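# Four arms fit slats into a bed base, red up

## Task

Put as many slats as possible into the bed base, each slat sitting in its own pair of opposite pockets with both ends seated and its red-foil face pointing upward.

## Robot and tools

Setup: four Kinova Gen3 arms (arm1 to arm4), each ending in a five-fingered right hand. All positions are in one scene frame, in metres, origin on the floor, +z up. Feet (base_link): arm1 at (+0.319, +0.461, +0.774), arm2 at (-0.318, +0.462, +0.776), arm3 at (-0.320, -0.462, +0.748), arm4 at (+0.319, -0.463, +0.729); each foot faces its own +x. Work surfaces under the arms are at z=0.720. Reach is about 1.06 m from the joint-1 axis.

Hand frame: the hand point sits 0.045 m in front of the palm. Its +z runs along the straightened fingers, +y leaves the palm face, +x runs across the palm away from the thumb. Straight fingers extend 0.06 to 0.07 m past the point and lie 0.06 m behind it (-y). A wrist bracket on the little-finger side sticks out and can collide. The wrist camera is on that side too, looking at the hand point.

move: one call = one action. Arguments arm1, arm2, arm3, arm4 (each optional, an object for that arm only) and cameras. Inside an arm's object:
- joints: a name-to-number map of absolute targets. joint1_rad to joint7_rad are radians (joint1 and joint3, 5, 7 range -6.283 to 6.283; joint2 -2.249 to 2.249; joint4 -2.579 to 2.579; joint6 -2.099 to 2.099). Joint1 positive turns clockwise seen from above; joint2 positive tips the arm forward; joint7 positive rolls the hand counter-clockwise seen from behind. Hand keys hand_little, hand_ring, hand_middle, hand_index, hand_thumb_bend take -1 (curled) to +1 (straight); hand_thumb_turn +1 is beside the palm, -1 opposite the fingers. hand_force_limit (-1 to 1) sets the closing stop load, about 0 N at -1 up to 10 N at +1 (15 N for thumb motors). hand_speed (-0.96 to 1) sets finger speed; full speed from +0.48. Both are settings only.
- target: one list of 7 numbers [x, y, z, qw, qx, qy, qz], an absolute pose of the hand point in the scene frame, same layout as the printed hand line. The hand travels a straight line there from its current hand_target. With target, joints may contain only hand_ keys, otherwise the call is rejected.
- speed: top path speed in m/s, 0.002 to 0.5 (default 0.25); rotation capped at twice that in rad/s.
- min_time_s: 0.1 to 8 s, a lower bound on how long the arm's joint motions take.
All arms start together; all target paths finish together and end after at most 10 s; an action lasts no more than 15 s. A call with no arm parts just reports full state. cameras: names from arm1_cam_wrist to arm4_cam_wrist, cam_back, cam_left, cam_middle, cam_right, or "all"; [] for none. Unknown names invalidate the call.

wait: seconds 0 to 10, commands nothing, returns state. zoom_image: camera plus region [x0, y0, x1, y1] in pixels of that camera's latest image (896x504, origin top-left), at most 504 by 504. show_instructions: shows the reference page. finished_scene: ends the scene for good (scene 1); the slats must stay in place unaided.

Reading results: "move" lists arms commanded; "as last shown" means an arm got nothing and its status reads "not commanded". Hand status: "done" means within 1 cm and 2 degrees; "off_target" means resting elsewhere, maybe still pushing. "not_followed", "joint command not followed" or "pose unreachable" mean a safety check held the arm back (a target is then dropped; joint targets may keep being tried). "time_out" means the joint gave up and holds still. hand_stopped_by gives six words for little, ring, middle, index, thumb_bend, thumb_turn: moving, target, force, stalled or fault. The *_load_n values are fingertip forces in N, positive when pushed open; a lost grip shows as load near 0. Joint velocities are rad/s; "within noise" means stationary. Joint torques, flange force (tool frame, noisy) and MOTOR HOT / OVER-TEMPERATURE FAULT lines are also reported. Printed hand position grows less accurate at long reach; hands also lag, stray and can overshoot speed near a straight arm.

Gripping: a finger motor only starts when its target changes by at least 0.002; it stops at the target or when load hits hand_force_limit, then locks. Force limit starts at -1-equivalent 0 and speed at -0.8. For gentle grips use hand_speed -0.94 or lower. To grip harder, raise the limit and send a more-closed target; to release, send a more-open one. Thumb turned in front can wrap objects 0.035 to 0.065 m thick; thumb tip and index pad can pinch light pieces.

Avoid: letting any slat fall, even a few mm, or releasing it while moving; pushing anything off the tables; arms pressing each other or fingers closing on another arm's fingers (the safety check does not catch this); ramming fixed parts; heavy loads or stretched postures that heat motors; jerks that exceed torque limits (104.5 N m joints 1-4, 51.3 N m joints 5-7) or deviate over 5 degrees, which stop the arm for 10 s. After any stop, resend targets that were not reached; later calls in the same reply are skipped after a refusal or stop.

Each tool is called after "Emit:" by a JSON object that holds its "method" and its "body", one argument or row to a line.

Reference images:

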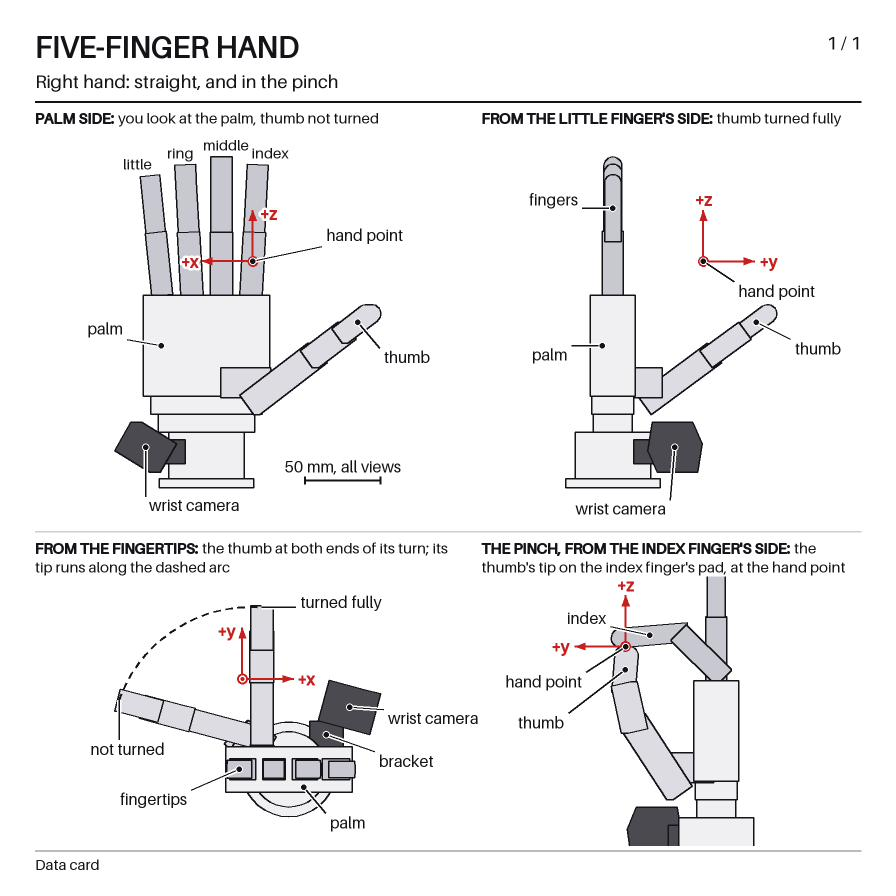

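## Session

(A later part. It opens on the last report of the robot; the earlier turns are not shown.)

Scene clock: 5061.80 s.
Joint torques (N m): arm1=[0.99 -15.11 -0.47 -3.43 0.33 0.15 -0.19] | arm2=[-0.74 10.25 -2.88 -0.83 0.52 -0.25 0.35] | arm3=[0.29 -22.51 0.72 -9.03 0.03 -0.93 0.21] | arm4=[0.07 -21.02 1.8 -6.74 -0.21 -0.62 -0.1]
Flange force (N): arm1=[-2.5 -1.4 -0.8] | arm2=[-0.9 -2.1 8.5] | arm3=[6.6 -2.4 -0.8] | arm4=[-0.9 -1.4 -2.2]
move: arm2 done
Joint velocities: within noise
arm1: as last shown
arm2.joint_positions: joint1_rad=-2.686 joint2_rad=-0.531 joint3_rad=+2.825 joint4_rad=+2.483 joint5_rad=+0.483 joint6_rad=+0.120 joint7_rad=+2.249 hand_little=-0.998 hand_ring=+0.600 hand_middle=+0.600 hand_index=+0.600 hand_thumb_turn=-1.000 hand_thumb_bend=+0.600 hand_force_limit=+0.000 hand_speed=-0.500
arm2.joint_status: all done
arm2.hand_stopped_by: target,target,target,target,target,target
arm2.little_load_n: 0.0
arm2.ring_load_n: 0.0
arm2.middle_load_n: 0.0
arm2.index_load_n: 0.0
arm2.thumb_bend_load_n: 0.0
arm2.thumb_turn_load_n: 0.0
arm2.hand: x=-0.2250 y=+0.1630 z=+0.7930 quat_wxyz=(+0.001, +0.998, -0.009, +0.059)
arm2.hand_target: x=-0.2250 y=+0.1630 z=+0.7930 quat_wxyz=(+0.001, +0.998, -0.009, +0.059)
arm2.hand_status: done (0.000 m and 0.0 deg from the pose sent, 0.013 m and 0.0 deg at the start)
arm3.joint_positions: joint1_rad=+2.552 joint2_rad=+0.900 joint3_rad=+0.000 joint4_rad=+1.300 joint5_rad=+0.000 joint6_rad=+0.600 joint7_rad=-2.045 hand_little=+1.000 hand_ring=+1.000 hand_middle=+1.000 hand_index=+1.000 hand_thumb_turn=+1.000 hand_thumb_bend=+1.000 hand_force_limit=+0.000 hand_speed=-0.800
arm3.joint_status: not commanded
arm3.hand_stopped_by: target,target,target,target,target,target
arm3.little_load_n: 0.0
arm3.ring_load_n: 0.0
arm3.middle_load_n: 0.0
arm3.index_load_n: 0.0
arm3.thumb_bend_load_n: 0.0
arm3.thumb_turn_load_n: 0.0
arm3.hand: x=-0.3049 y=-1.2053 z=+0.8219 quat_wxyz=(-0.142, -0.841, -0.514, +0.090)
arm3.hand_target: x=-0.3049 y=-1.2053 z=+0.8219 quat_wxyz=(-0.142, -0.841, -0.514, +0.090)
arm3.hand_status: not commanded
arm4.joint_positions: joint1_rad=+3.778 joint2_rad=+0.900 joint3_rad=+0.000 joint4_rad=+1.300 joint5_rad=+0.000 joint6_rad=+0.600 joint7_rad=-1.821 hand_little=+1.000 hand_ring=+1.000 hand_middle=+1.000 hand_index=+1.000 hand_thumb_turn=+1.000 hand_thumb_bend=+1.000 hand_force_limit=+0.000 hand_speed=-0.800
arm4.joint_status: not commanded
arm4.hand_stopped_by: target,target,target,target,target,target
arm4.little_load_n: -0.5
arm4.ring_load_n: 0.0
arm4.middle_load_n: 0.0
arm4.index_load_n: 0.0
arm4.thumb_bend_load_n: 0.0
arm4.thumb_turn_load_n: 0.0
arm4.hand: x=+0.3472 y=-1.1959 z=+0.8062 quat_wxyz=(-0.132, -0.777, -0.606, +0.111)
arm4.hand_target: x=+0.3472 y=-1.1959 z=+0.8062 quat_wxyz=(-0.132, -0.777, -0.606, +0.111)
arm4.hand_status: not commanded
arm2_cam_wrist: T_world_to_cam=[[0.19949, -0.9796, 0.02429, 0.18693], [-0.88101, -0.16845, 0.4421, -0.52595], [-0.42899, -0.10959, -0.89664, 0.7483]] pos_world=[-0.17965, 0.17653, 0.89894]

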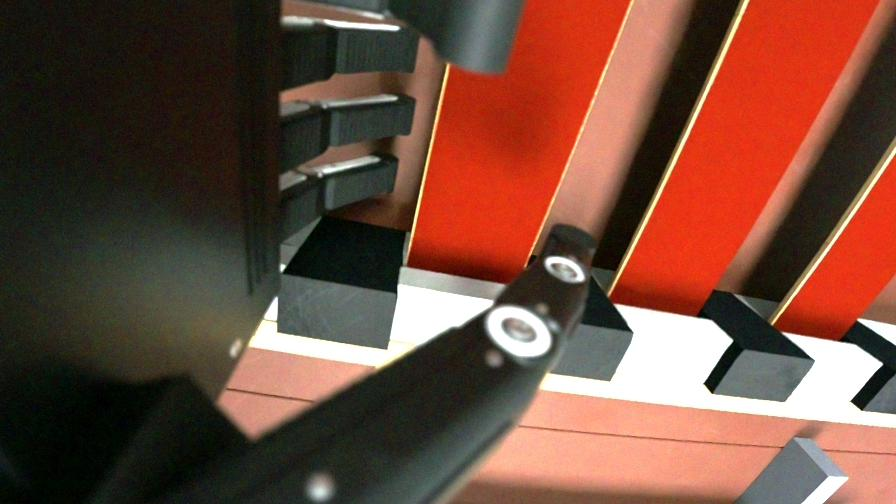

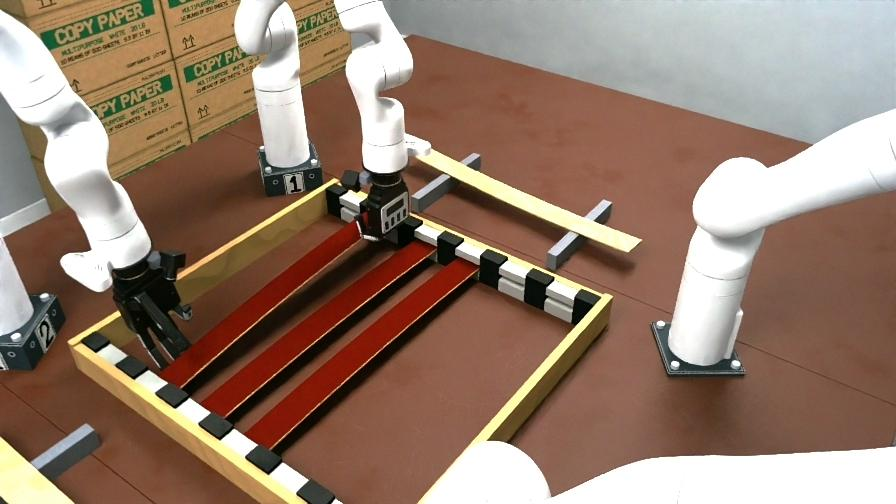

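Emit:
{"method": "move", "body": {
  "arm2": {"target": [-0.200, 0.164, 0.835, 0.00052, 0.9982, -0.00871, 0.0593], "speed": 0.12}
}}

Emit:
{"method": "move", "body": {
  "arm2": {"target": [-0.030, 0.1645, 0.835, 0.00038, 0.99901, -0.00872, 0.04362], "speed": 0.15, "joints": {"hand_little": 0.6}}
}}

Emit:
{"method": "move", "body": {
  "arm2": {"target": [-0.030, 0.1645, 0.797, 0.00038, 0.99901, -0.00872, 0.04362], "speed": 0.08},
  "cameras": ["arm2_cam_wrist", "arm1_cam_wrist", "cam_left"]
}}

Scene clock: 5091.57 s.
Joint torques (N m): arm1=[0.97 -15.09 -0.51 -3.42 0.34 0.14 -0.17] | arm2=[-0.74 9.22 -3.21 -2.43 0.5 -0.24 0.36] | arm3=[0.2 -22.55 0.77 -9.01 0.04 -0.94 0.22] | arm4=[0.03 -21.04 1.74 -6.74 -0.23 -0.62 -0.09]
Flange force (N): arm1=[-2.5 -1.4 -0.9] | arm2=[0.3 0.9 5.8] | arm3=[6.4 -2.6 -0.7] | arm4=[-0.9 -1.4 -2.2]
move: arm2 done
Joint velocities: within noise
arm1, arm3, arm4: as last shown
arm1.little_load_n: 0.5
arm1.ring_load_n: 6.5
arm2.joint_positions: joint1_rad=-2.601 joint2_rad=-0.407 joint3_rad=+2.610 joint4_rad=+2.424 joint5_rad=+0.342 joint6_rad=+0.323 joint7_rad=+2.272 hand_little=-0.998 hand_ring=+0.600 hand_middle=+0.600 hand_index=+0.600 hand_thumb_turn=-1.000 hand_thumb_bend=+0.600 hand_force_limit=+0.000 hand_speed=-0.500
arm2.joint_status: not commanded
arm2.hand_stopped_by: target,target,target,target,target,target
arm2.little_load_n: 0.0
arm2.ring_load_n: 0.0
arm2.middle_load_n: 0.0
arm2.index_load_n: 0.0
arm2.thumb_bend_load_n: 0.0
arm2.thumb_turn_load_n: 0.0
arm2.hand: x=-0.2000 y=+0.1640 z=+0.8350 quat_wxyz=(+0.001, +0.998, -0.009, +0.059)
arm2.hand_target: x=-0.2000 y=+0.1640 z=+0.8350 quat_wxyz=(+0.001, +0.998, -0.009, +0.059)
arm2.hand_status: done (0.000 m and 0.0 deg from the pose sent, 0.049 m and 0.0 deg at the start)
arm4.little_load_n: 0.0
pictures: none

Scene clock: 5093.23 s.
Joint torques (N m): arm1=[0.94 -15.08 -0.52 -3.42 0.32 0.15 -0.16] | arm2=[-0.69 13.21 -3.54 -3.8 0.53 -0.2 0.32] | arm3=[0.29 -22.59 0.77 -9.01 -0.02 -0.84 0.19] | arm4=[0.03 -21.01 1.79 -6.75 -0.21 -0.62 -0.1]
Flange force (N): arm1=[-2.4 -1.3 -1.0] | arm2=[0.6 0.6 1.6] | arm3=[6.7 -2.6 -0.5] | arm4=[-0.8 -1.5 -2.3]
move: arm2 done
Joint velocities: within noise
arm1, arm3, arm4: as last shown
arm1.little_load_n: 0.0
arm1.ring_load_n: 6.0
arm1.middle_load_n: 5.5
arm1.index_load_n: 4.5
arm2.joint_positions: joint1_rad=-3.148 joint2_rad=-0.556 joint3_rad=+2.716 joint4_rad=+2.068 joint5_rad=+0.353 joint6_rad=+0.520 joint7_rad=+1.873 hand_little=+0.600 hand_ring=+0.600 hand_middle=+0.600 hand_index=+0.600 hand_thumb_turn=-1.000 hand_thumb_bend=+0.600 hand_force_limit=+0.000 hand_speed=-0.500
arm2.joint_status: all done
arm2.hand_stopped_by: target,target,target,target,target,target
arm2.little_load_n: 0.0
arm2.ring_load_n: 0.0
arm2.middle_load_n: 0.0
arm2.index_load_n: 0.0
arm2.thumb_bend_load_n: 0.0
arm2.thumb_turn_load_n: 0.0
arm2.hand: x=-0.0300 y=+0.1645 z=+0.8350 quat_wxyz=(+0.000, +0.999, -0.009, +0.044)
arm2.hand_target: x=-0.0300 y=+0.1645 z=+0.8350 quat_wxyz=(+0.000, +0.999, -0.009, +0.044)
arm2.hand_status: done (0.000 m and 0.0 deg from the pose sent, 0.170 m and 1.8 deg at the start)
pictures: none

Scene clock: 5094.23 s.
Joint torques (N m): arm1=[0.99 -15.1 -0.46 -3.43 0.32 0.17 -0.19] | arm2=[-0.69 13.91 -3.42 -3 0.56 -0.21 0.35] | arm3=[0.22 -22.51 0.74 -8.95 0.01 -0.85 0.17] | arm4=[0.04 -21.01 1.78 -6.77 -0.22 -0.64 -0.08]
Flange force (N): arm1=[-2.5 -1.3 -0.8] | arm2=[0.2 -0.1 2.3] | arm3=[6.4 -2.6 -0.6] | arm4=[-0.8 -1.4 -2.3]
move: arm2 done
Joint velocities: within noise
arm1, arm3, arm4: as last shown
arm1.middle_load_n: 6.0
arm1.index_load_n: 5.0
arm2.joint_positions: joint1_rad=-3.203 joint2_rad=-0.641 joint3_rad=+2.788 joint4_rad=+2.091 joint5_rad=+0.413 joint6_rad=+0.407 joint7_rad=+1.824 hand_little=+0.600 hand_ring=+0.600 hand_middle=+0.600 hand_index=+0.600 hand_thumb_turn=-1.000 hand_thumb_bend=+0.600 hand_force_limit=+0.000 hand_speed=-0.500
arm2.joint_status: not commanded
arm2.hand_stopped_by: target,target,target,target,target,target
arm2.little_load_n: 0.0
arm2.ring_load_n: 0.0
arm2.middle_load_n: 0.0
arm2.index_load_n: 0.0
arm2.thumb_bend_load_n: 0.0
arm2.thumb_turn_load_n: 0.0
arm2.hand: x=-0.0300 y=+0.1645 z=+0.7970 quat_wxyz=(+0.000, +0.999, -0.009, +0.044)
arm2.hand_target: x=-0.0300 y=+0.1645 z=+0.7970 quat_wxyz=(+0.000, +0.999, -0.009, +0.044)
arm2.hand_status: done (0.000 m and 0.0 deg from the pose sent, 0.038 m and 0.0 deg at the start)
pictures: arm1_cam_wrist, arm2_cam_wrist, cam_left
arm1_cam_wrist: T_world_to_cam=[[-0.26433, 0.96386, 0.03331, -0.10769], [0.81544, 0.20492, 0.54136, -0.6509], [0.51497, 0.17026, -0.84013, 0.6385]] pos_world=[0.17349, 0.12846, 0.89238]
arm2_cam_wrist: T_world_to_cam=[[0.2002, -0.9796, 0.01743, 0.15494], [-0.86666, -0.16876, 0.4695, -0.37698], [-0.45698, -0.1091, -0.88276, 0.82375]] pos_world=[0.01871, 0.17803, 0.90146]

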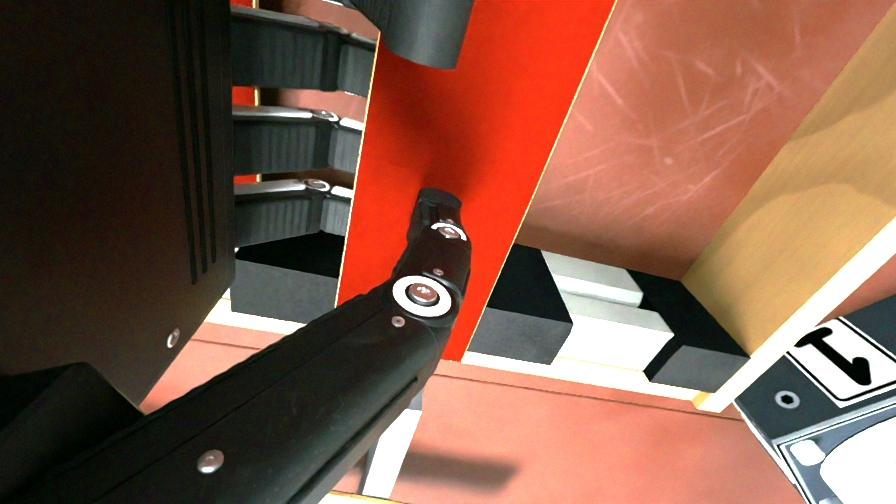

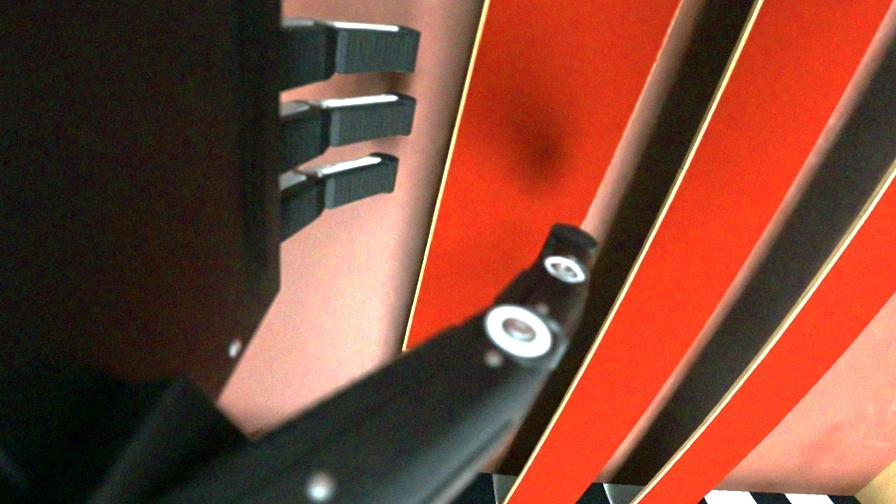

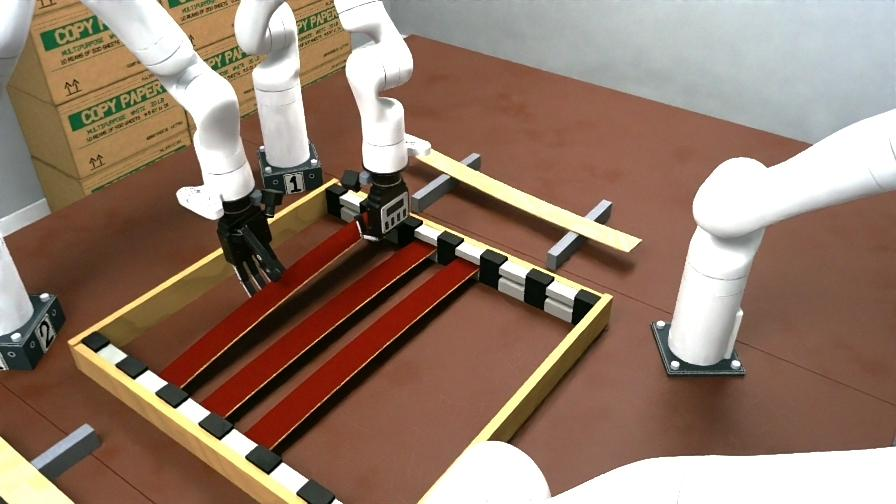

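Emit:
{"method": "move", "body": {
  "arm2": {"target": [-0.030, 0.1665, 0.783, 0.00038, 0.99901, -0.00872, 0.04362], "speed": 0.05, "joints": {"hand_index": 0.2, "hand_middle": 0.2, "hand_ring": 0.2, "hand_little": 0.2}}
}}

Emit:
{"method": "move", "body": {
  "arm2": {"target": [-0.030, 0.1455, 0.783, 0.00038, 0.99901, -0.00872, 0.04362], "speed": 0.05, "joints": {"hand_index": 0.0, "hand_middle": 0.0, "hand_ring": 0.0, "hand_little": 0.0}},
  "cameras": ["arm2_cam_wrist"]
}}

Scene clock: 5111.00 s.
Joint torques (N m): arm1=[0.96 -15.09 -0.5 -3.44 0.32 0.16 -0.17] | arm2=[-0.7 14.14 -3.32 -2.67 0.55 -0.22 0.33] | arm3=[0.3 -22.54 0.83 -9.02 0 -0.9 0.2] | arm4=[0.05 -21.04 1.78 -6.72 -0.23 -0.63 -0.07]
Flange force (N): arm1=[-2.5 -1.3 -0.9] | arm2=[0.0 -0.3 2.5] | arm3=[6.6 -2.5 -0.7] | arm4=[-1.0 -1.3 -2.2]
move: arm2 done
Joint velocities: within noise
arm1.joint_positions: joint1_rad=-0.404 joint2_rad=+0.662 joint3_rad=+0.014 joint4_rad=+2.001 joint5_rad=-0.029 joint6_rad=+0.496 joint7_rad=+0.255 hand_little=-1.000 hand_ring=-0.183 hand_middle=-0.187 hand_index=-0.183 hand_thumb_turn=-1.000 hand_thumb_bend=+0.040 hand_force_limit=+0.000 hand_speed=-0.940
arm1.joint_status: not commanded
arm1.hand_stopped_by: target,force,force,force,target,target
arm1.little_load_n: 0.0
arm1.ring_load_n: 6.0
arm1.middle_load_n: 6.0
arm1.index_load_n: 5.0
arm1.thumb_bend_load_n: -0.5
arm1.thumb_turn_load_n: 1.0
arm1.hand: x=+0.2316 y=+0.1402 z=+0.7956 quat_wxyz=(-0.005, -0.009, -1.000, +0.000)
arm1.hand_target: x=+0.2316 y=+0.1402 z=+0.7956 quat_wxyz=(-0.005, -0.009, -1.000, +0.000)
arm1.hand_status: not commanded
arm2.joint_positions: joint1_rad=-3.230 joint2_rad=-0.672 joint3_rad=+2.820 joint4_rad=+2.101 joint5_rad=+0.433 joint6_rad=+0.362 joint7_rad=+1.803 hand_little=+0.200 hand_ring=+0.200 hand_middle=+0.200 hand_index=+0.200 hand_thumb_turn=-1.000 hand_thumb_bend=+0.600 hand_force_limit=+0.000 hand_speed=-0.500
arm2.joint_status: all done
arm2.hand_stopped_by: target,target,target,target,target,target
arm2.little_load_n: 0.0
arm2.ring_load_n: 0.0
arm2.middle_load_n: 0.5
arm2.index_load_n: 0.0
arm2.thumb_bend_load_n: 0.0
arm2.thumb_turn_load_n: 0.0
arm2.hand: x=-0.0300 y=+0.1665 z=+0.7830 quat_wxyz=(+0.000, +0.999, -0.009, +0.044)
arm2.hand_target: x=-0.0300 y=+0.1665 z=+0.7830 quat_wxyz=(+0.000, +0.999, -0.009, +0.044)
arm2.hand_status: done (0.000 m and 0.0 deg from the pose sent, 0.014 m and 0.0 deg at the start)
arm3, arm4: as last shown
pictures: none

Scene clock: 5111.97 s.
Joint torques (N m): arm1=[1.02 -15.06 -0.47 -3.43 0.32 0.14 -0.18] | arm2=[-0.72 14.55 -3.48 -2.89 0.56 -0.22 0.33] | arm3=[0.27 -22.48 0.74 -9.03 0.03 -0.92 0.23] | arm4=[0.06 -21.05 1.76 -6.79 -0.22 -0.64 -0.08]
Flange force (N): arm1=[-2.6 -1.4 -1.0] | arm2=[0.1 -0.2 2.2] | arm3=[6.7 -2.5 -0.8] | arm4=[-0.7 -1.3 -2.2]
move: arm2 done
Joint velocities: within noise
arm1, arm3, arm4: as last shown
arm1.index_load_n: 4.5
arm1.thumb_bend_load_n: 0.0
arm1.thumb_turn_load_n: 1.5
arm2.joint_positions: joint1_rad=-3.176 joint2_rad=-0.689 joint3_rad=+2.800 joint4_rad=+2.057 joint5_rad=+0.433 joint6_rad=+0.397 joint7_rad=+1.849 hand_little=+0.000 hand_ring=+0.000 hand_middle=+0.000 hand_index=+0.000 hand_thumb_turn=-1.000 hand_thumb_bend=+0.600 hand_force_limit=+0.000 hand_speed=-0.500
arm2.joint_status: all done
arm2.hand_stopped_by: target,target,target,target,target,target
arm2.little_load_n: 0.5
arm2.ring_load_n: 0.0
arm2.middle_load_n: 0.0
arm2.index_load_n: 0.5
arm2.thumb_bend_load_n: 0.0
arm2.thumb_turn_load_n: 0.0
arm2.hand: x=-0.0300 y=+0.1455 z=+0.7830 quat_wxyz=(+0.000, +0.999, -0.009, +0.044)
arm2.hand_target: x=-0.0300 y=+0.1455 z=+0.7830 quat_wxyz=(+0.000, +0.999, -0.009, +0.044)
arm2.hand_status: done (0.000 m and 0.0 deg from the pose sent, 0.021 m and 0.0 deg at the start)
arm2_cam_wrist: T_world_to_cam=[[0.2002, -0.9796, 0.01745, 0.13655], [-0.8667, -0.16877, 0.46942, -0.37354], [-0.4569, -0.1091, -0.8828, 0.80935]] pos_world=[0.01871, 0.15903, 0.88746]

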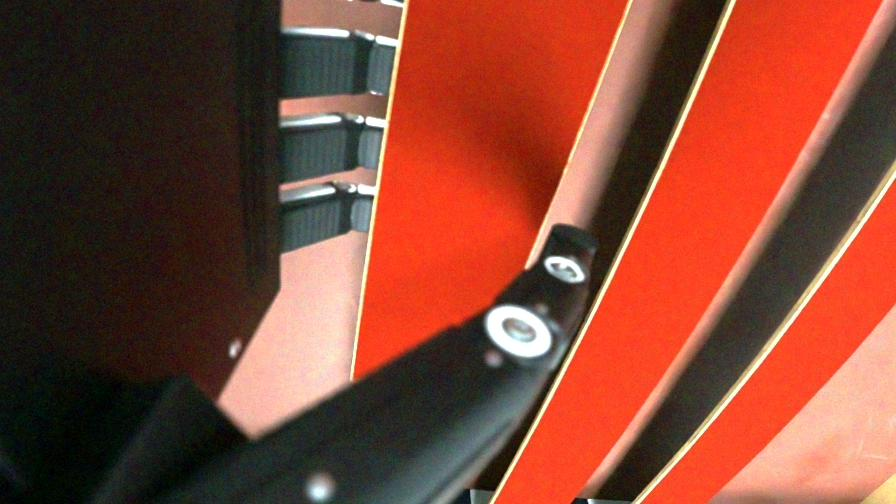

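Emit:
{"method": "move", "body": {
  "arm2": {"joints": {"hand_speed": -0.8, "hand_force_limit": 0.95, "hand_index": -0.18, "hand_middle": -0.204, "hand_ring": -0.21, "hand_little": -0.18, "hand_thumb_bend": 0.3}}
}}

Emit:
{"method": "move", "body": {
  "arm1": {"target": [0.2386, 0.1402, 0.797, -0.03228, 0.00872, 0.99944, 0.00028], "speed": 0.05},
  "arm2": {"target": [-0.030, 0.1455, 0.800, 0.00038, 0.99901, -0.00872, 0.04362], "speed": 0.05},
  "cameras": ["arm2_cam_wrist", "arm1_cam_wrist"]
}}

Scene clock: 5123.00 s.
Joint torques (N m): arm1=[0.21 -13.47 -1.8 -2.05 -0.56 0.52 -0.48] | arm2=[0.77 16.72 -2.11 -2.92 0.7 0.43 0.11] | arm3=[0.25 -22.53 0.78 -9.03 -0.04 -0.9 0.23] | arm4=[0.03 -21.01 1.78 -6.76 -0.22 -0.65 -0.1]
Flange force (N): arm1=[0.7 -2.5 -4.4] | arm2=[3.0 -1.4 8.2] | arm3=[6.7 -2.6 -0.7] | arm4=[-0.9 -1.4 -2.3]
move: arm2 done
Joint velocities: within noise
arm1, arm3, arm4: as last shown
arm1.ring_load_n: 3.0
arm1.middle_load_n: 5.0
arm1.index_load_n: 6.5
arm2.joint_positions: joint1_rad=-3.176 joint2_rad=-0.689 joint3_rad=+2.800 joint4_rad=+2.057 joint5_rad=+0.433 joint6_rad=+0.397 joint7_rad=+1.849 hand_little=-0.180 hand_ring=-0.208 hand_middle=-0.204 hand_index=-0.180 hand_thumb_turn=-1.000 hand_thumb_bend=+0.300 hand_force_limit=+0.950 hand_speed=-0.800
arm2.joint_status: all done
arm2.hand_stopped_by: target,target,target,target,target,target
arm2.little_load_n: 0.0
arm2.ring_load_n: 5.5
arm2.middle_load_n: 1.0
arm2.index_load_n: 0.0
arm2.thumb_bend_load_n: 0.0
arm2.thumb_turn_load_n: 0.0
arm2.hand: x=-0.0300 y=+0.1455 z=+0.7830 quat_wxyz=(+0.000, +0.999, -0.009, +0.044)
arm2.hand_target: x=-0.0300 y=+0.1455 z=+0.7830 quat_wxyz=(+0.000, +0.999, -0.009, +0.044)
arm2.hand_status: not commanded
pictures: none

Scene clock: 5124.27 s.
Joint torques (N m): arm1=[-3.32 -10.35 -6.27 -0.81 -2.66 0.19 -1.09] | arm2=[4.25 21.37 0.99 -1.28 0.89 3.14 -0.51] | arm3=[0.31 -22.52 0.7 -8.96 0.04 -0.86 0.16] | arm4=[0.06 -21.03 1.8 -6.75 -0.18 -0.63 -0.1]
Flange force (N): arm1=[11.8 -1.5 -12.6] | arm2=[13.4 -1.0 24.4] | arm3=[6.5 -2.4 -0.6] | arm4=[-0.9 -1.4 -2.2]
move: arm1 done; arm2 done
Joint velocities: within noise
arm1.joint_positions: joint1_rad=-0.543 joint2_rad=+0.649 joint3_rad=+0.102 joint4_rad=+2.029 joint5_rad=+0.013 joint6_rad=+0.472 joint7_rad=+0.148 hand_little=-1.000 hand_ring=-0.183 hand_middle=-0.187 hand_index=-0.183 hand_thumb_turn=-1.000 hand_thumb_bend=+0.040 hand_force_limit=+0.000 hand_speed=-0.940
arm1.joint_status: not commanded
arm1.hand_stopped_by: target,force,force,force,target,target
arm1.little_load_n: 0.0
arm1.ring_load_n: 1.0
arm1.middle_load_n: 4.0
arm1.index_load_n: 5.5
arm1.thumb_bend_load_n: 2.0
arm1.thumb_turn_load_n: -1.5
arm1.hand: x=+0.2386 y=+0.1402 z=+0.7970 quat_wxyz=(+0.032, -0.009, -0.999, +0.000)
arm1.hand_target: x=+0.2386 y=+0.1402 z=+0.7970 quat_wxyz=(+0.032, -0.009, -0.999, +0.000)
arm1.hand_status: done (0.000 m and 0.0 deg from the pose sent, 0.007 m and 4.3 deg at the start)
arm2.joint_positions: joint1_rad=-3.152 joint2_rad=-0.651 joint3_rad=+2.767 joint4_rad=+2.050 joint5_rad=+0.411 joint6_rad=+0.446 joint7_rad=+1.868 hand_little=-0.179 hand_ring=-0.208 hand_middle=-0.203 hand_index=-0.180 hand_thumb_turn=-1.000 hand_thumb_bend=+0.300 hand_force_limit=+0.950 hand_speed=-0.800
arm2.joint_status: not commanded
arm2.hand_stopped_by: target,target,target,target,target,target
arm2.little_load_n: 4.5
arm2.ring_load_n: 11.5
arm2.middle_load_n: 7.0
arm2.index_load_n: 0.0
arm2.thumb_bend_load_n: 0.0
arm2.thumb_turn_load_n: 0.0
arm2.hand: x=-0.0300 y=+0.1455 z=+0.8000 quat_wxyz=(+0.000, +0.999, -0.009, +0.044)
arm2.hand_target: x=-0.0300 y=+0.1455 z=+0.8000 quat_wxyz=(+0.000, +0.999, -0.009, +0.044)
arm2.hand_status: done (0.000 m and 0.0 deg from the pose sent, 0.017 m and 0.0 deg at the start)
arm3, arm4: as last shown
pictures: arm1_cam_wrist, arm2_cam_wrist
arm1_cam_wrist: T_world_to_cam=[[-0.26099, 0.96381, 0.05431, -0.12346], [0.85379, 0.20421, 0.47889, -0.61661], [0.45046, 0.17136, -0.8762, 0.68014]] pos_world=[0.18786, 0.12837, 0.89792]
arm2_cam_wrist: T_world_to_cam=[[0.20015, -0.97961, 0.01734, 0.13638], [-0.86666, -0.16876, 0.46948, -0.38162], [-0.45698, -0.109, -0.88277, 0.82418]] pos_world=[0.01861, 0.15903, 0.90436]

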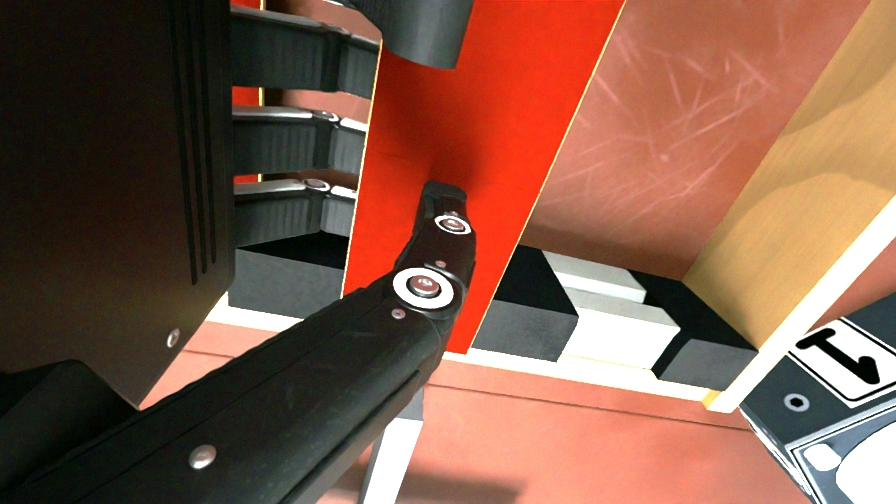

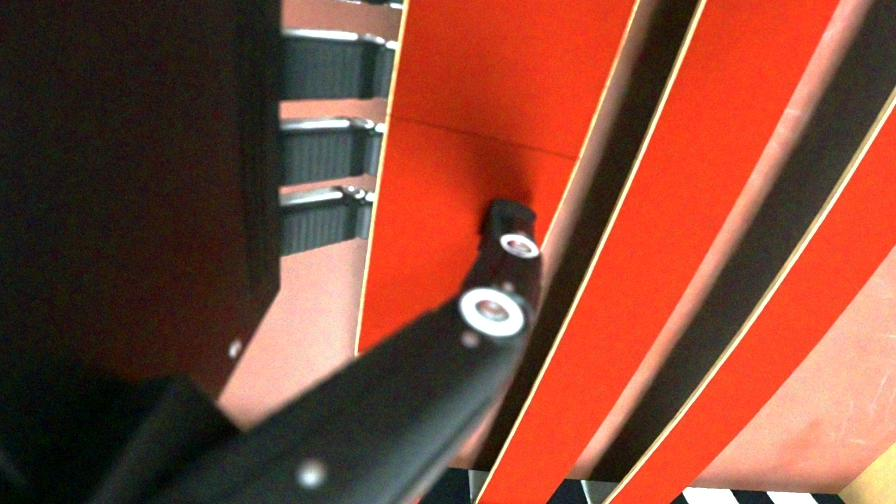

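Emit:
{"method": "move", "body": {
  "arm1": {"target": [0.2337, 0.1402, 0.800, -0.09584, 0.00869, 0.99536, 0.00084], "speed": 0.05},
  "arm2": {"target": [-0.0325, 0.1455, 0.8185, 0.00042, 0.99881, -0.00872, 0.04798], "speed": 0.05}
}}

Emit:
{"method": "move", "body": {
  "arm1": {"target": [0.2238, 0.1402, 0.8033, -0.15212, 0.00863, 0.98832, 0.00133], "speed": 0.05},
  "arm2": {"target": [-0.0385, 0.1455, 0.839, 0.00034, 0.99919, -0.00872, 0.03926], "speed": 0.05},
  "cameras": ["arm1_cam_wrist", "cam_left"]
}}

Scene clock: 5142.57 s.
Joint torques (N m): arm1=[-1.59 -8.27 -4.11 -1.48 -1.64 -1.22 -0.83] | arm2=[2.7 27.55 -1.89 -6.15 1.19 1.17 -0.14] | arm3=[0.35 -22.56 0.71 -8.98 0.05 -0.88 0.17] | arm4=[0.06 -21.02 1.76 -6.72 -0.23 -0.61 -0.07]
Flange force (N): arm1=[9.1 0.1 -20.7] | arm2=[8.8 0.7 38.0] | arm3=[6.5 -2.3 -0.6] | arm4=[-0.9 -1.3 -2.2]
move: arm1 done; arm2 done
Joint velocities: within noise
arm1.joint_positions: joint1_rad=-0.744 joint2_rad=+0.652 joint3_rad=+0.256 joint4_rad=+2.052 joint5_rad=+0.091 joint6_rad=+0.455 joint7_rad=+0.002 hand_little=-1.000 hand_ring=-0.183 hand_middle=-0.187 hand_index=-0.184 hand_thumb_turn=-1.000 hand_thumb_bend=+0.041 hand_force_limit=+0.000 hand_speed=-0.940
arm1.joint_status: not commanded
arm1.hand_stopped_by: target,force,force,force,target,target
arm1.little_load_n: 0.0
arm1.ring_load_n: 4.0
arm1.middle_load_n: 3.0
arm1.index_load_n: 2.5
arm1.thumb_bend_load_n: 2.5
arm1.thumb_turn_load_n: -1.5
arm1.hand: x=+0.2337 y=+0.1402 z=+0.8000 quat_wxyz=(+0.096, -0.009, -0.995, -0.001)
arm1.hand_target: x=+0.2337 y=+0.1402 z=+0.8000 quat_wxyz=(+0.096, -0.009, -0.995, -0.001)
arm1.hand_status: done (0.000 m and 0.0 deg from the pose sent, 0.006 m and 7.3 deg at the start)
arm2.joint_positions: joint1_rad=-3.114 joint2_rad=-0.606 joint3_rad=+2.728 joint4_rad=+2.053 joint5_rad=+0.383 joint6_rad=+0.484 joint7_rad=+1.896 hand_little=-0.179 hand_ring=-0.207 hand_middle=-0.203 hand_index=-0.180 hand_thumb_turn=-1.000 hand_thumb_bend=+0.300 hand_force_limit=+0.950 hand_speed=-0.800
arm2.joint_status: not commanded
arm2.hand_stopped_by: target,target,target,target,target,target
arm2.little_load_n: 10.5
arm2.ring_load_n: 13.5
arm2.middle_load_n: 8.0
arm2.index_load_n: 3.0
arm2.thumb_bend_load_n: -0.5
arm2.thumb_turn_load_n: 0.0
arm2.hand: x=-0.0325 y=+0.1455 z=+0.8185 quat_wxyz=(+0.000, +0.999, -0.009, +0.048)
arm2.hand_target: x=-0.0325 y=+0.1455 z=+0.8185 quat_wxyz=(+0.000, +0.999, -0.009, +0.048)
arm2.hand_status: done (0.000 m and 0.0 deg from the pose sent, 0.019 m and 0.5 deg at the start)
arm3.joint_positions: joint1_rad=+2.552 joint2_rad=+0.900 joint3_rad=+0.000 joint4_rad=+1.300 joint5_rad=+0.000 joint6_rad=+0.600 joint7_rad=-2.045 hand_little=+1.000 hand_ring=+1.000 hand_middle=+1.000 hand_index=+1.000 hand_thumb_turn=+1.000 hand_thumb_bend=+1.000 hand_force_limit=+0.000 hand_speed=-0.800
arm3.joint_status: not commanded
arm3.hand_stopped_by: target,target,target,target,target,target
arm3.little_load_n: 0.0
arm3.ring_load_n: 0.0
arm3.middle_load_n: 0.0
arm3.index_load_n: 0.0
arm3.thumb_bend_load_n: 0.0
arm3.thumb_turn_load_n: 0.0
arm3.hand: x=-0.3049 y=-1.2053 z=+0.8219 quat_wxyz=(-0.142, -0.841, -0.514, +0.090)
arm3.hand_target: x=-0.3049 y=-1.2053 z=+0.8219 quat_wxyz=(-0.142, -0.841, -0.514, +0.090)
arm3.hand_status: not commanded
arm4.joint_positions: joint1_rad=+3.778 joint2_rad=+0.900 joint3_rad=+0.000 joint4_rad=+1.300 joint5_rad=+0.000 joint6_rad=+0.600 joint7_rad=-1.821 hand_little=+1.000 hand_ring=+1.000 hand_middle=+1.000 hand_index=+1.000 hand_thumb_turn=+1.000 hand_thumb_bend=+1.000 hand_force_limit=+0.000 hand_speed=-0.800
arm4.joint_status: not commanded
arm4.hand_stopped_by: target,target,target,target,target,target
arm4.little_load_n: 0.0
arm4.ring_load_n: 0.0
arm4.middle_load_n: 0.0
arm4.index_load_n: 0.0
arm4.thumb_bend_load_n: 0.0
arm4.thumb_turn_load_n: 0.0
arm4.hand: x=+0.3472 y=-1.1959 z=+0.8062 quat_wxyz=(-0.132, -0.777, -0.606, +0.111)
arm4.hand_target: x=+0.3472 y=-1.1959 z=+0.8062 quat_wxyz=(-0.132, -0.777, -0.606, +0.111)
arm4.hand_status: not commanded
pictures: none

Scene clock: 5144.20 s.
Joint torques (N m): arm1=[0.88 -5.9 -1.69 -0.48 -0.67 -1.48 -0.56] | arm2=[2.4 33.8 -3.05 -11.57 1.51 0.15 -0.44] | arm3=[0.31 -22.57 0.62 -8.93 0.01 -0.9 0.23] | arm4=[0.05 -21.01 1.76 -6.75 -0.22 -0.65 -0.08]
Flange force (N): arm1=[6.6 -0.5 -28.8] | arm2=[5.5 0.8 52.1] | arm3=[6.3 -2.2 -0.5] | arm4=[-0.9 -1.3 -2.3]
move: arm1 done; arm2 done
Joint velocities: within noise
arm1.joint_positions: joint1_rad=-0.904 joint2_rad=+0.676 joint3_rad=+0.389 joint4_rad=+2.064 joint5_rad=+0.156 joint6_rad=+0.451 joint7_rad=-0.112 hand_little=-1.000 hand_ring=-0.183 hand_middle=-0.187 hand_index=-0.184 hand_thumb_turn=-1.000 hand_thumb_bend=+0.041 hand_force_limit=+0.000 hand_speed=-0.940
arm1.joint_status: not commanded
arm1.hand_stopped_by: target,force,force,force,target,target
arm1.little_load_n: 0.0
arm1.ring_load_n: 4.5
arm1.middle_load_n: 2.5
arm1.index_load_n: 0.5
arm1.thumb_bend_load_n: 5.5
arm1.thumb_turn_load_n: -1.5
arm1.hand: x=+0.2238 y=+0.1402 z=+0.8033 quat_wxyz=(+0.152, -0.009, -0.988, -0.001)
arm1.hand_target: x=+0.2238 y=+0.1402 z=+0.8033 quat_wxyz=(+0.152, -0.009, -0.988, -0.001)
arm1.hand_status: done (0.000 m and 0.0 deg from the pose sent, 0.010 m and 6.5 deg at the start)
arm2.joint_positions: joint1_rad=-3.090 joint2_rad=-0.561 joint3_rad=+2.699 joint4_rad=+2.039 joint5_rad=+0.355 joint6_rad=+0.559 joint7_rad=+1.920 hand_little=-0.179 hand_ring=-0.207 hand_middle=-0.203 hand_index=-0.179 hand_thumb_turn=-1.000 hand_thumb_bend=+0.300 hand_force_limit=+0.950 hand_speed=-0.800
arm2.joint_status: not commanded
arm2.hand_stopped_by: target,target,target,target,target,target
arm2.little_load_n: 11.5
arm2.ring_load_n: 12.5
arm2.middle_load_n: 11.0
arm2.index_load_n: 15.0
arm2.thumb_bend_load_n: 0.0
arm2.thumb_turn_load_n: 0.0
arm2.hand: x=-0.0385 y=+0.1455 z=+0.8390 quat_wxyz=(+0.000, +0.999, -0.009, +0.039)
arm2.hand_target: x=-0.0385 y=+0.1455 z=+0.8390 quat_wxyz=(+0.000, +0.999, -0.009, +0.039)
arm2.hand_status: done (0.000 m and 0.0 deg from the pose sent, 0.021 m and 1.0 deg at the start)
arm3, arm4: as last shown
arm1_cam_wrist: T_world_to_cam=[[-0.24012, 0.96341, 0.1191, -0.18429], [0.94344, 0.20271, 0.26236, -0.45287], [0.22862, 0.17536, -0.95759, 0.80681]] pos_world=[0.19855, 0.12787, 0.91335]

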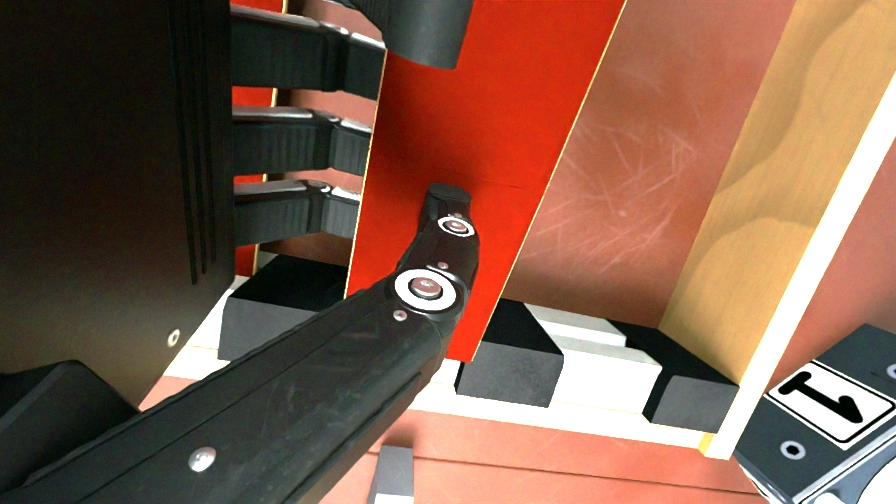

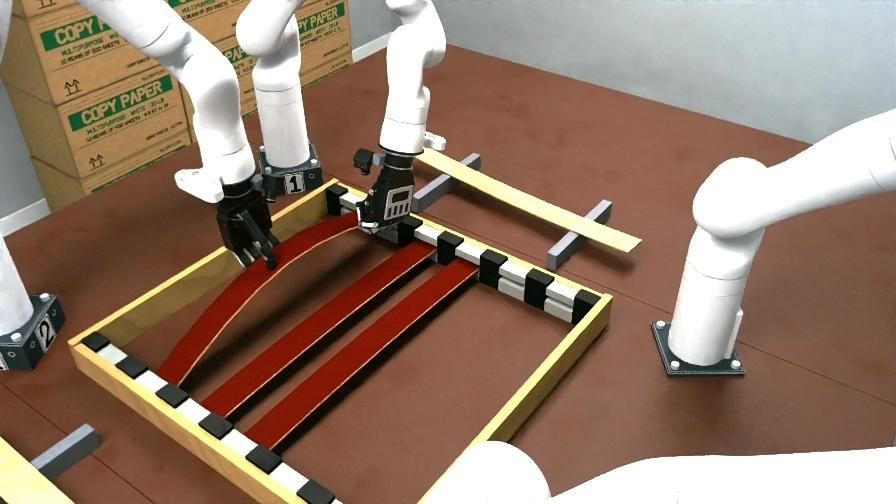

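Emit:
{"method": "move", "body": {
  "arm1": {"target": [0.2128, 0.1402, 0.8055, -0.1908, 0.00857, 0.98159, 0.00167], "speed": 0.05},
  "arm2": {"target": [-0.0435, 0.1455, 0.8555, 0.00038, 0.99901, -0.00872, 0.04362], "speed": 0.05},
  "cameras": ["arm1_cam_wrist"]
}}

Emit:
{"method": "zoom_image", "body": {
  "camera": "arm1_cam_wrist",
  "region": [220, 240, 620, 440]
}}

Scene clock: 5179.10 s.
Joint torques (N m): arm1=[5.53 -2.8 2.4 1.72 0.99 -1.04 -0.11] | arm2=[0.59 39.25 -6.28 -19.8 1.57 -3.65 -0.25] | arm3=[0.31 -22.55 0.8 -9.03 0.07 -0.87 0.25] | arm4=[0.07 -21.03 1.79 -6.75 -0.22 -0.63 -0.1]
Flange force (N): arm1=[-0.8 -2.8 -40.0] | arm2=[-4.5 -0.5 62.9] | arm3=[6.8 -2.5 -0.6] | arm4=[-0.8 -1.4 -2.2]
move: arm1 done; arm2 done
Joint velocities: within noise
arm1.joint_positions: joint1_rad=-0.997 joint2_rad=+0.704 joint3_rad=+0.474 joint4_rad=+2.069 joint5_rad=+0.197 joint6_rad=+0.449 joint7_rad=-0.176 hand_little=-1.000 hand_ring=-0.183 hand_middle=-0.187 hand_index=-0.184 hand_thumb_turn=-1.000 hand_thumb_bend=+0.042 hand_force_limit=+0.000 hand_speed=-0.940
arm1.joint_status: not commanded
arm1.hand_stopped_by: target,force,force,force,target,target
arm1.little_load_n: 0.0
arm1.ring_load_n: 2.0
arm1.middle_load_n: 0.5
arm1.index_load_n: 0.0
arm1.thumb_bend_load_n: 10.0
arm1.thumb_turn_load_n: -1.5
arm1.hand: x=+0.2128 y=+0.1402 z=+0.8055 quat_wxyz=(+0.191, -0.009, -0.982, -0.002)
arm1.hand_target: x=+0.2128 y=+0.1402 z=+0.8055 quat_wxyz=(+0.191, -0.009, -0.982, -0.002)
arm1.hand_status: done (0.000 m and 0.0 deg from the pose sent, 0.011 m and 4.5 deg at the start)
arm2.joint_positions: joint1_rad=-3.050 joint2_rad=-0.519 joint3_rad=+2.667 joint4_rad=+2.043 joint5_rad=+0.325 joint6_rad=+0.590 joint7_rad=+1.955 hand_little=-0.178 hand_ring=-0.207 hand_middle=-0.203 hand_index=-0.179 hand_thumb_turn=-1.000 hand_thumb_bend=+0.300 hand_force_limit=+0.950 hand_speed=-0.800
arm2.joint_status: not commanded
arm2.hand_stopped_by: target,target,target,target,target,target
arm2.little_load_n: 16.0
arm2.ring_load_n: 13.0
arm2.middle_load_n: 11.0
arm2.index_load_n: 17.5
arm2.thumb_bend_load_n: -0.5
arm2.thumb_turn_load_n: 0.0
arm2.hand: x=-0.0435 y=+0.1455 z=+0.8555 quat_wxyz=(+0.000, +0.999, -0.009, +0.044)
arm2.hand_target: x=-0.0435 y=+0.1455 z=+0.8555 quat_wxyz=(+0.000, +0.999, -0.009, +0.044)
arm2.hand_status: done (0.000 m and 0.0 deg from the pose sent, 0.017 m and 0.5 deg at the start)
arm3, arm4: as last shown
arm4.thumb_bend_load_n: -0.5
arm1_cam_wrist: T_world_to_cam=[[-0.22998, 0.96325, 0.13877, -0.20511], [0.96113, 0.20242, 0.18774, -0.38672], [0.15275, 0.17656, -0.97237, 0.83933]] pos_world=[0.19631, 0.12767, 0.9172]

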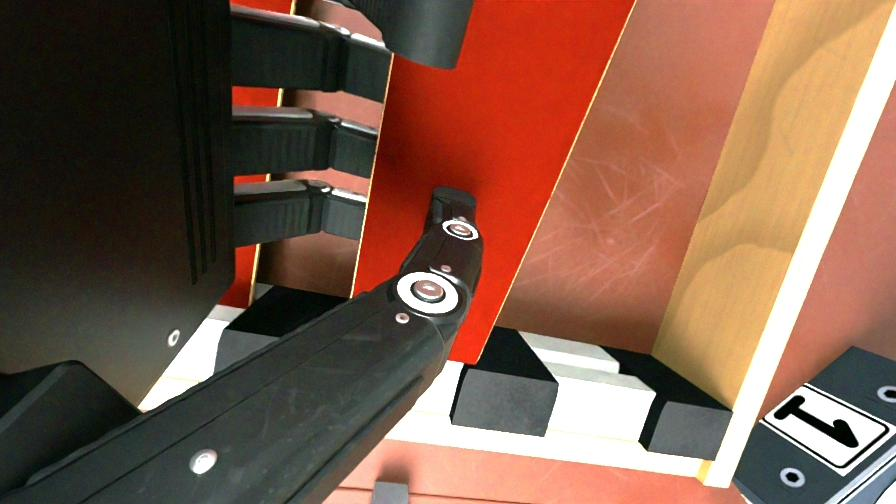

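Scaled by 1.260 from the camera's image (finer frame: 1280x720).

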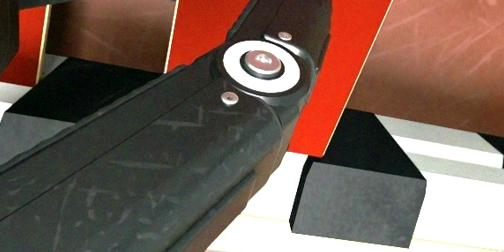

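Emit:
{"method": "zoom_image", "body": {
  "camera": "arm1_cam_wrist",
  "region": [420, 300, 580, 450]
}}

Scaled by 3.150 from the camera's image (finer frame: 1280x720).

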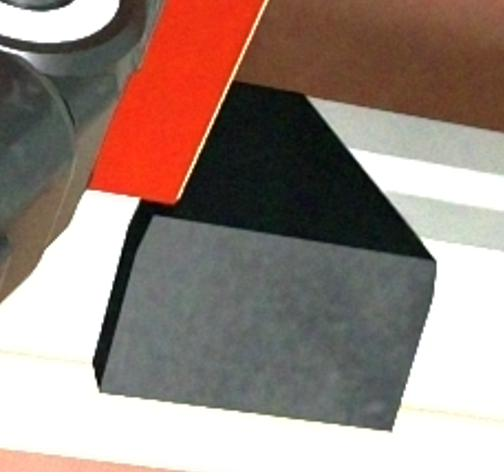

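Emit:
{"method": "move", "body": {
  "arm1": {"target": [0.2128, 0.1362, 0.8055, -0.1908, 0.00857, 0.98159, 0.00167], "speed": 0.03},
  "cameras": ["arm1_cam_wrist"]
}}

Emit:
{"method": "zoom_image", "body": {
  "camera": "arm1_cam_wrist",
  "region": [340, 220, 580, 440]
}}

Scene clock: 5224.50 s.
Joint torques (N m): arm1=[4.95 -3.47 1.93 0.09 0.8 -2.01 -0.25] | arm2=[-0.65 38.69 -7.37 -18.24 1.36 -3.03 0.1] | arm3=[0.23 -22.45 0.73 -9.02 0.02 -0.88 0.25] | arm4=[0.1 -21.03 1.79 -6.71 -0.22 -0.62 -0.11]
Flange force (N): arm1=[0.3 -0.2 -39.9] | arm2=[-4.0 2.8 63.1] | arm3=[6.8 -2.6 -0.8] | arm4=[-1.0 -1.3 -2.2]
move: arm1 done
Joint velocities: within noise
arm1.joint_positions: joint1_rad=-0.993 joint2_rad=+0.708 joint3_rad=+0.471 joint4_rad=+2.056 joint5_rad=+0.195 joint6_rad=+0.457 joint7_rad=-0.174 hand_little=-1.000 hand_ring=-0.184 hand_middle=-0.187 hand_index=-0.184 hand_thumb_turn=-1.000 hand_thumb_bend=+0.043 hand_force_limit=+0.000 hand_speed=-0.940
arm1.joint_status: not commanded
arm1.hand_stopped_by: target,force,force,force,target,target
arm1.little_load_n: 0.0
arm1.ring_load_n: 1.0
arm1.middle_load_n: 0.0
arm1.index_load_n: 0.0
arm1.thumb_bend_load_n: 17.0
arm1.thumb_turn_load_n: -1.0
arm1.hand: x=+0.2128 y=+0.1362 z=+0.8055 quat_wxyz=(+0.191, -0.009, -0.982, -0.002)
arm1.hand_target: x=+0.2128 y=+0.1362 z=+0.8055 quat_wxyz=(+0.191, -0.009, -0.982, -0.002)
arm1.hand_status: done (0.000 m and 0.0 deg from the pose sent, 0.004 m and 0.0 deg at the start)
arm2, arm3, arm4: as last shown
arm2.little_load_n: 15.5
arm2.ring_load_n: 12.5
arm2.thumb_bend_load_n: 0.0
arm4.thumb_bend_load_n: 0.0
arm1_cam_wrist: T_world_to_cam=[[-0.22988, 0.96327, 0.13879, -0.20139], [0.96116, 0.20233, 0.18773, -0.38591], [0.15275, 0.17656, -0.97237, 0.84002]] pos_world=[0.19631, 0.12377, 0.9172]

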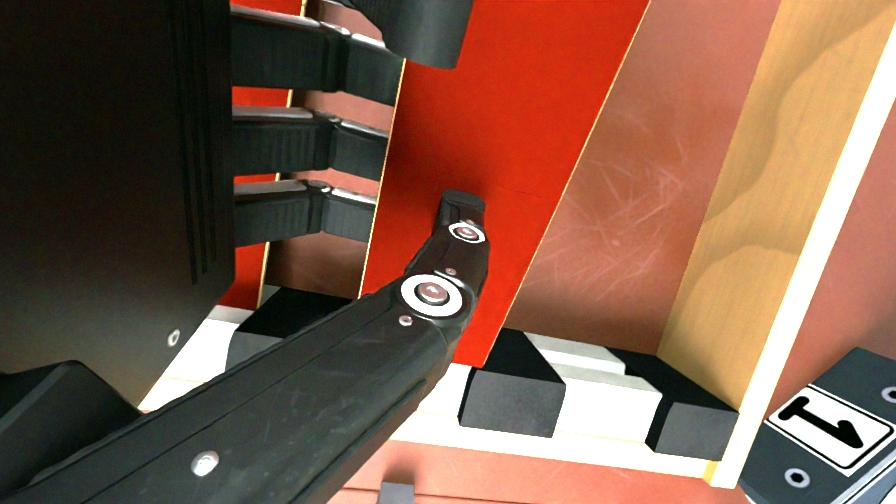

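Scaled by 2.100 from the camera's image (finer frame: 1280x720).

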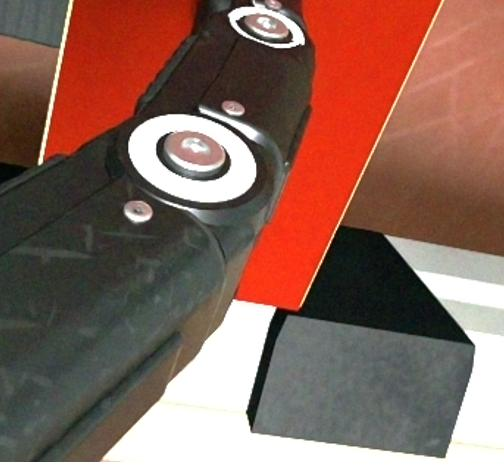

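Emit:
{"method": "move", "body": {
  "arm1": {"joints": {"hand_force_limit": 0.3, "hand_speed": -0.9, "hand_index": -0.41, "hand_middle": -0.41, "hand_ring": -0.41}}
}}

Emit:
{"method": "move", "body": {
  "arm1": {"target": [0.2128, 0.1337, 0.8055, -0.1908, 0.00857, 0.98159, 0.00167], "speed": 0.03},
  "arm2": {"target": [-0.0435, 0.1437, 0.8555, 0.00038, 0.99901, -0.00872, 0.04362], "speed": 0.03},
  "cameras": ["arm1_cam_wrist"]
}}

Emit:
{"method": "zoom_image", "body": {
  "camera": "arm1_cam_wrist",
  "region": [340, 220, 580, 440]
}}

Scene clock: 5260.20 s.
Joint torques (N m): arm1=[4.81 -3.63 1.91 0.3 0.84 -1.81 -0.21] | arm2=[0.07 38.31 -6.59 -18.04 1.54 -2.84 0.03] | arm3=[0.25 -22.53 0.71 -8.97 -0.02 -0.87 0.18] | arm4=[0.01 -21.03 1.77 -6.72 -0.21 -0.64 -0.08]
Flange force (N): arm1=[0.4 -0.8 -38.8] | arm2=[-2.9 1.5 62.1] | arm3=[6.5 -2.5 -0.6] | arm4=[-1.0 -1.4 -2.2]
move: arm1 off_target
Joint velocities: within noise
arm1.joint_positions: joint1_rad=-0.993 joint2_rad=+0.708 joint3_rad=+0.471 joint4_rad=+2.056 joint5_rad=+0.195 joint6_rad=+0.457 joint7_rad=-0.174 hand_little=-1.000 hand_ring=-0.227 hand_middle=-0.232 hand_index=-0.237 hand_thumb_turn=-1.000 hand_thumb_bend=+0.043 hand_force_limit=+0.300 hand_speed=-0.900
arm1.joint_status: hand_ring off_target (ended at -0.227, target -0.410); hand_middle off_target (ended at -0.232, target -0.410); hand_index off_target (ended at -0.237, target -0.410); the others done
arm1.hand_stopped_by: target,force,force,force,target,target
arm1.little_load_n: 0.0
arm1.ring_load_n: 7.5
arm1.middle_load_n: 7.0
arm1.index_load_n: 7.0
arm1.thumb_bend_load_n: 17.5
arm1.thumb_turn_load_n: -1.5
arm1.hand: x=+0.2128 y=+0.1362 z=+0.8055 quat_wxyz=(+0.191, -0.009, -0.982, -0.002)
arm1.hand_target: x=+0.2128 y=+0.1362 z=+0.8055 quat_wxyz=(+0.191, -0.009, -0.982, -0.002)
arm1.hand_status: not commanded
arm2, arm3, arm4: as last shown
arm2.little_load_n: 15.0
arm2.middle_load_n: 10.5
pictures: none

Scene clock: 5261.17 s.
Joint torques (N m): arm1=[4.58 -3.81 1.84 -0.29 0.98 -2.18 -0.13] | arm2=[0.06 38.56 -6.37 -18.18 2.59 -2.81 0.88] | arm3=[0.35 -22.54 0.77 -8.93 0 -0.88 0.19] | arm4=[0.06 -21.06 1.78 -6.72 -0.21 -0.65 -0.1]
Flange force (N): arm1=[0.5 0.1 -38.9] | arm2=[-1.9 -0.4 61.6] | arm3=[6.4 -2.3 -0.6] | arm4=[-1.1 -1.3 -2.1]
move: arm1 done; arm2 done
Joint velocities: within noise
arm1.joint_positions: joint1_rad=-0.991 joint2_rad=+0.711 joint3_rad=+0.469 joint4_rad=+2.048 joint5_rad=+0.194 joint6_rad=+0.463 joint7_rad=-0.173 hand_little=-1.000 hand_ring=-0.227 hand_middle=-0.232 hand_index=-0.237 hand_thumb_turn=-1.000 hand_thumb_bend=+0.043 hand_force_limit=+0.300 hand_speed=-0.900
arm1.joint_status: not commanded
arm1.hand_stopped_by: target,force,force,force,target,target
arm1.little_load_n: 0.0
arm1.ring_load_n: 8.0
arm1.middle_load_n: 7.5
arm1.index_load_n: 7.0
arm1.thumb_bend_load_n: 17.5
arm1.thumb_turn_load_n: -1.5
arm1.hand: x=+0.2128 y=+0.1337 z=+0.8055 quat_wxyz=(+0.191, -0.009, -0.982, -0.002)
arm1.hand_target: x=+0.2128 y=+0.1337 z=+0.8055 quat_wxyz=(+0.191, -0.009, -0.982, -0.002)
arm1.hand_status: done (0.000 m and 0.0 deg from the pose sent, 0.002 m and 0.0 deg at the start)
arm2.joint_positions: joint1_rad=-3.047 joint2_rad=-0.521 joint3_rad=+2.667 joint4_rad=+2.039 joint5_rad=+0.325 joint6_rad=+0.593 joint7_rad=+1.959 hand_little=-0.178 hand_ring=-0.207 hand_middle=-0.203 hand_index=-0.179 hand_thumb_turn=-1.000 hand_thumb_bend=+0.300 hand_force_limit=+0.950 hand_speed=-0.800
arm2.joint_status: not commanded
arm2.hand_stopped_by: target,target,target,target,target,target
arm2.little_load_n: 14.5
arm2.ring_load_n: 12.5
arm2.middle_load_n: 12.0
arm2.index_load_n: 18.5
arm2.thumb_bend_load_n: 0.0
arm2.thumb_turn_load_n: 0.0
arm2.hand: x=-0.0435 y=+0.1437 z=+0.8555 quat_wxyz=(+0.000, +0.999, -0.009, +0.044)
arm2.hand_target: x=-0.0435 y=+0.1437 z=+0.8555 quat_wxyz=(+0.000, +0.999, -0.009, +0.044)
arm2.hand_status: done (0.000 m and 0.0 deg from the pose sent, 0.002 m and 0.0 deg at the start)
arm3, arm4: as last shown
arm1_cam_wrist: T_world_to_cam=[[-0.22988, 0.96327, 0.13879, -0.19889], [0.96116, 0.20233, 0.18773, -0.38538], [0.15275, 0.17656, -0.97237, 0.84048]] pos_world=[0.19631, 0.12117, 0.9172]

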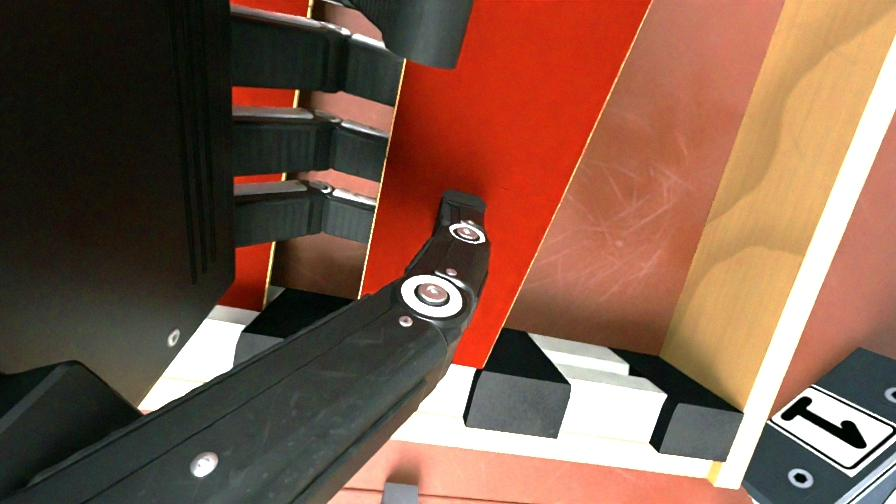

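Scaled by 2.100 from the camera's image (finer frame: 1280x720).

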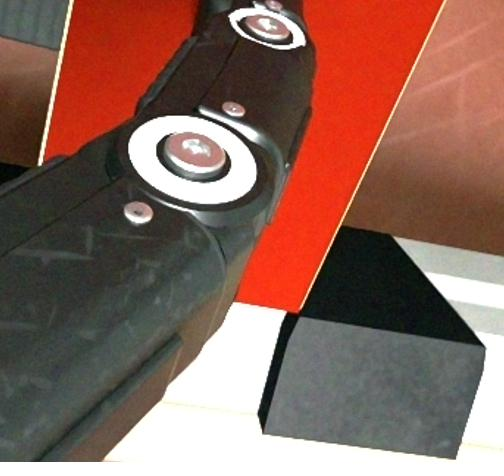

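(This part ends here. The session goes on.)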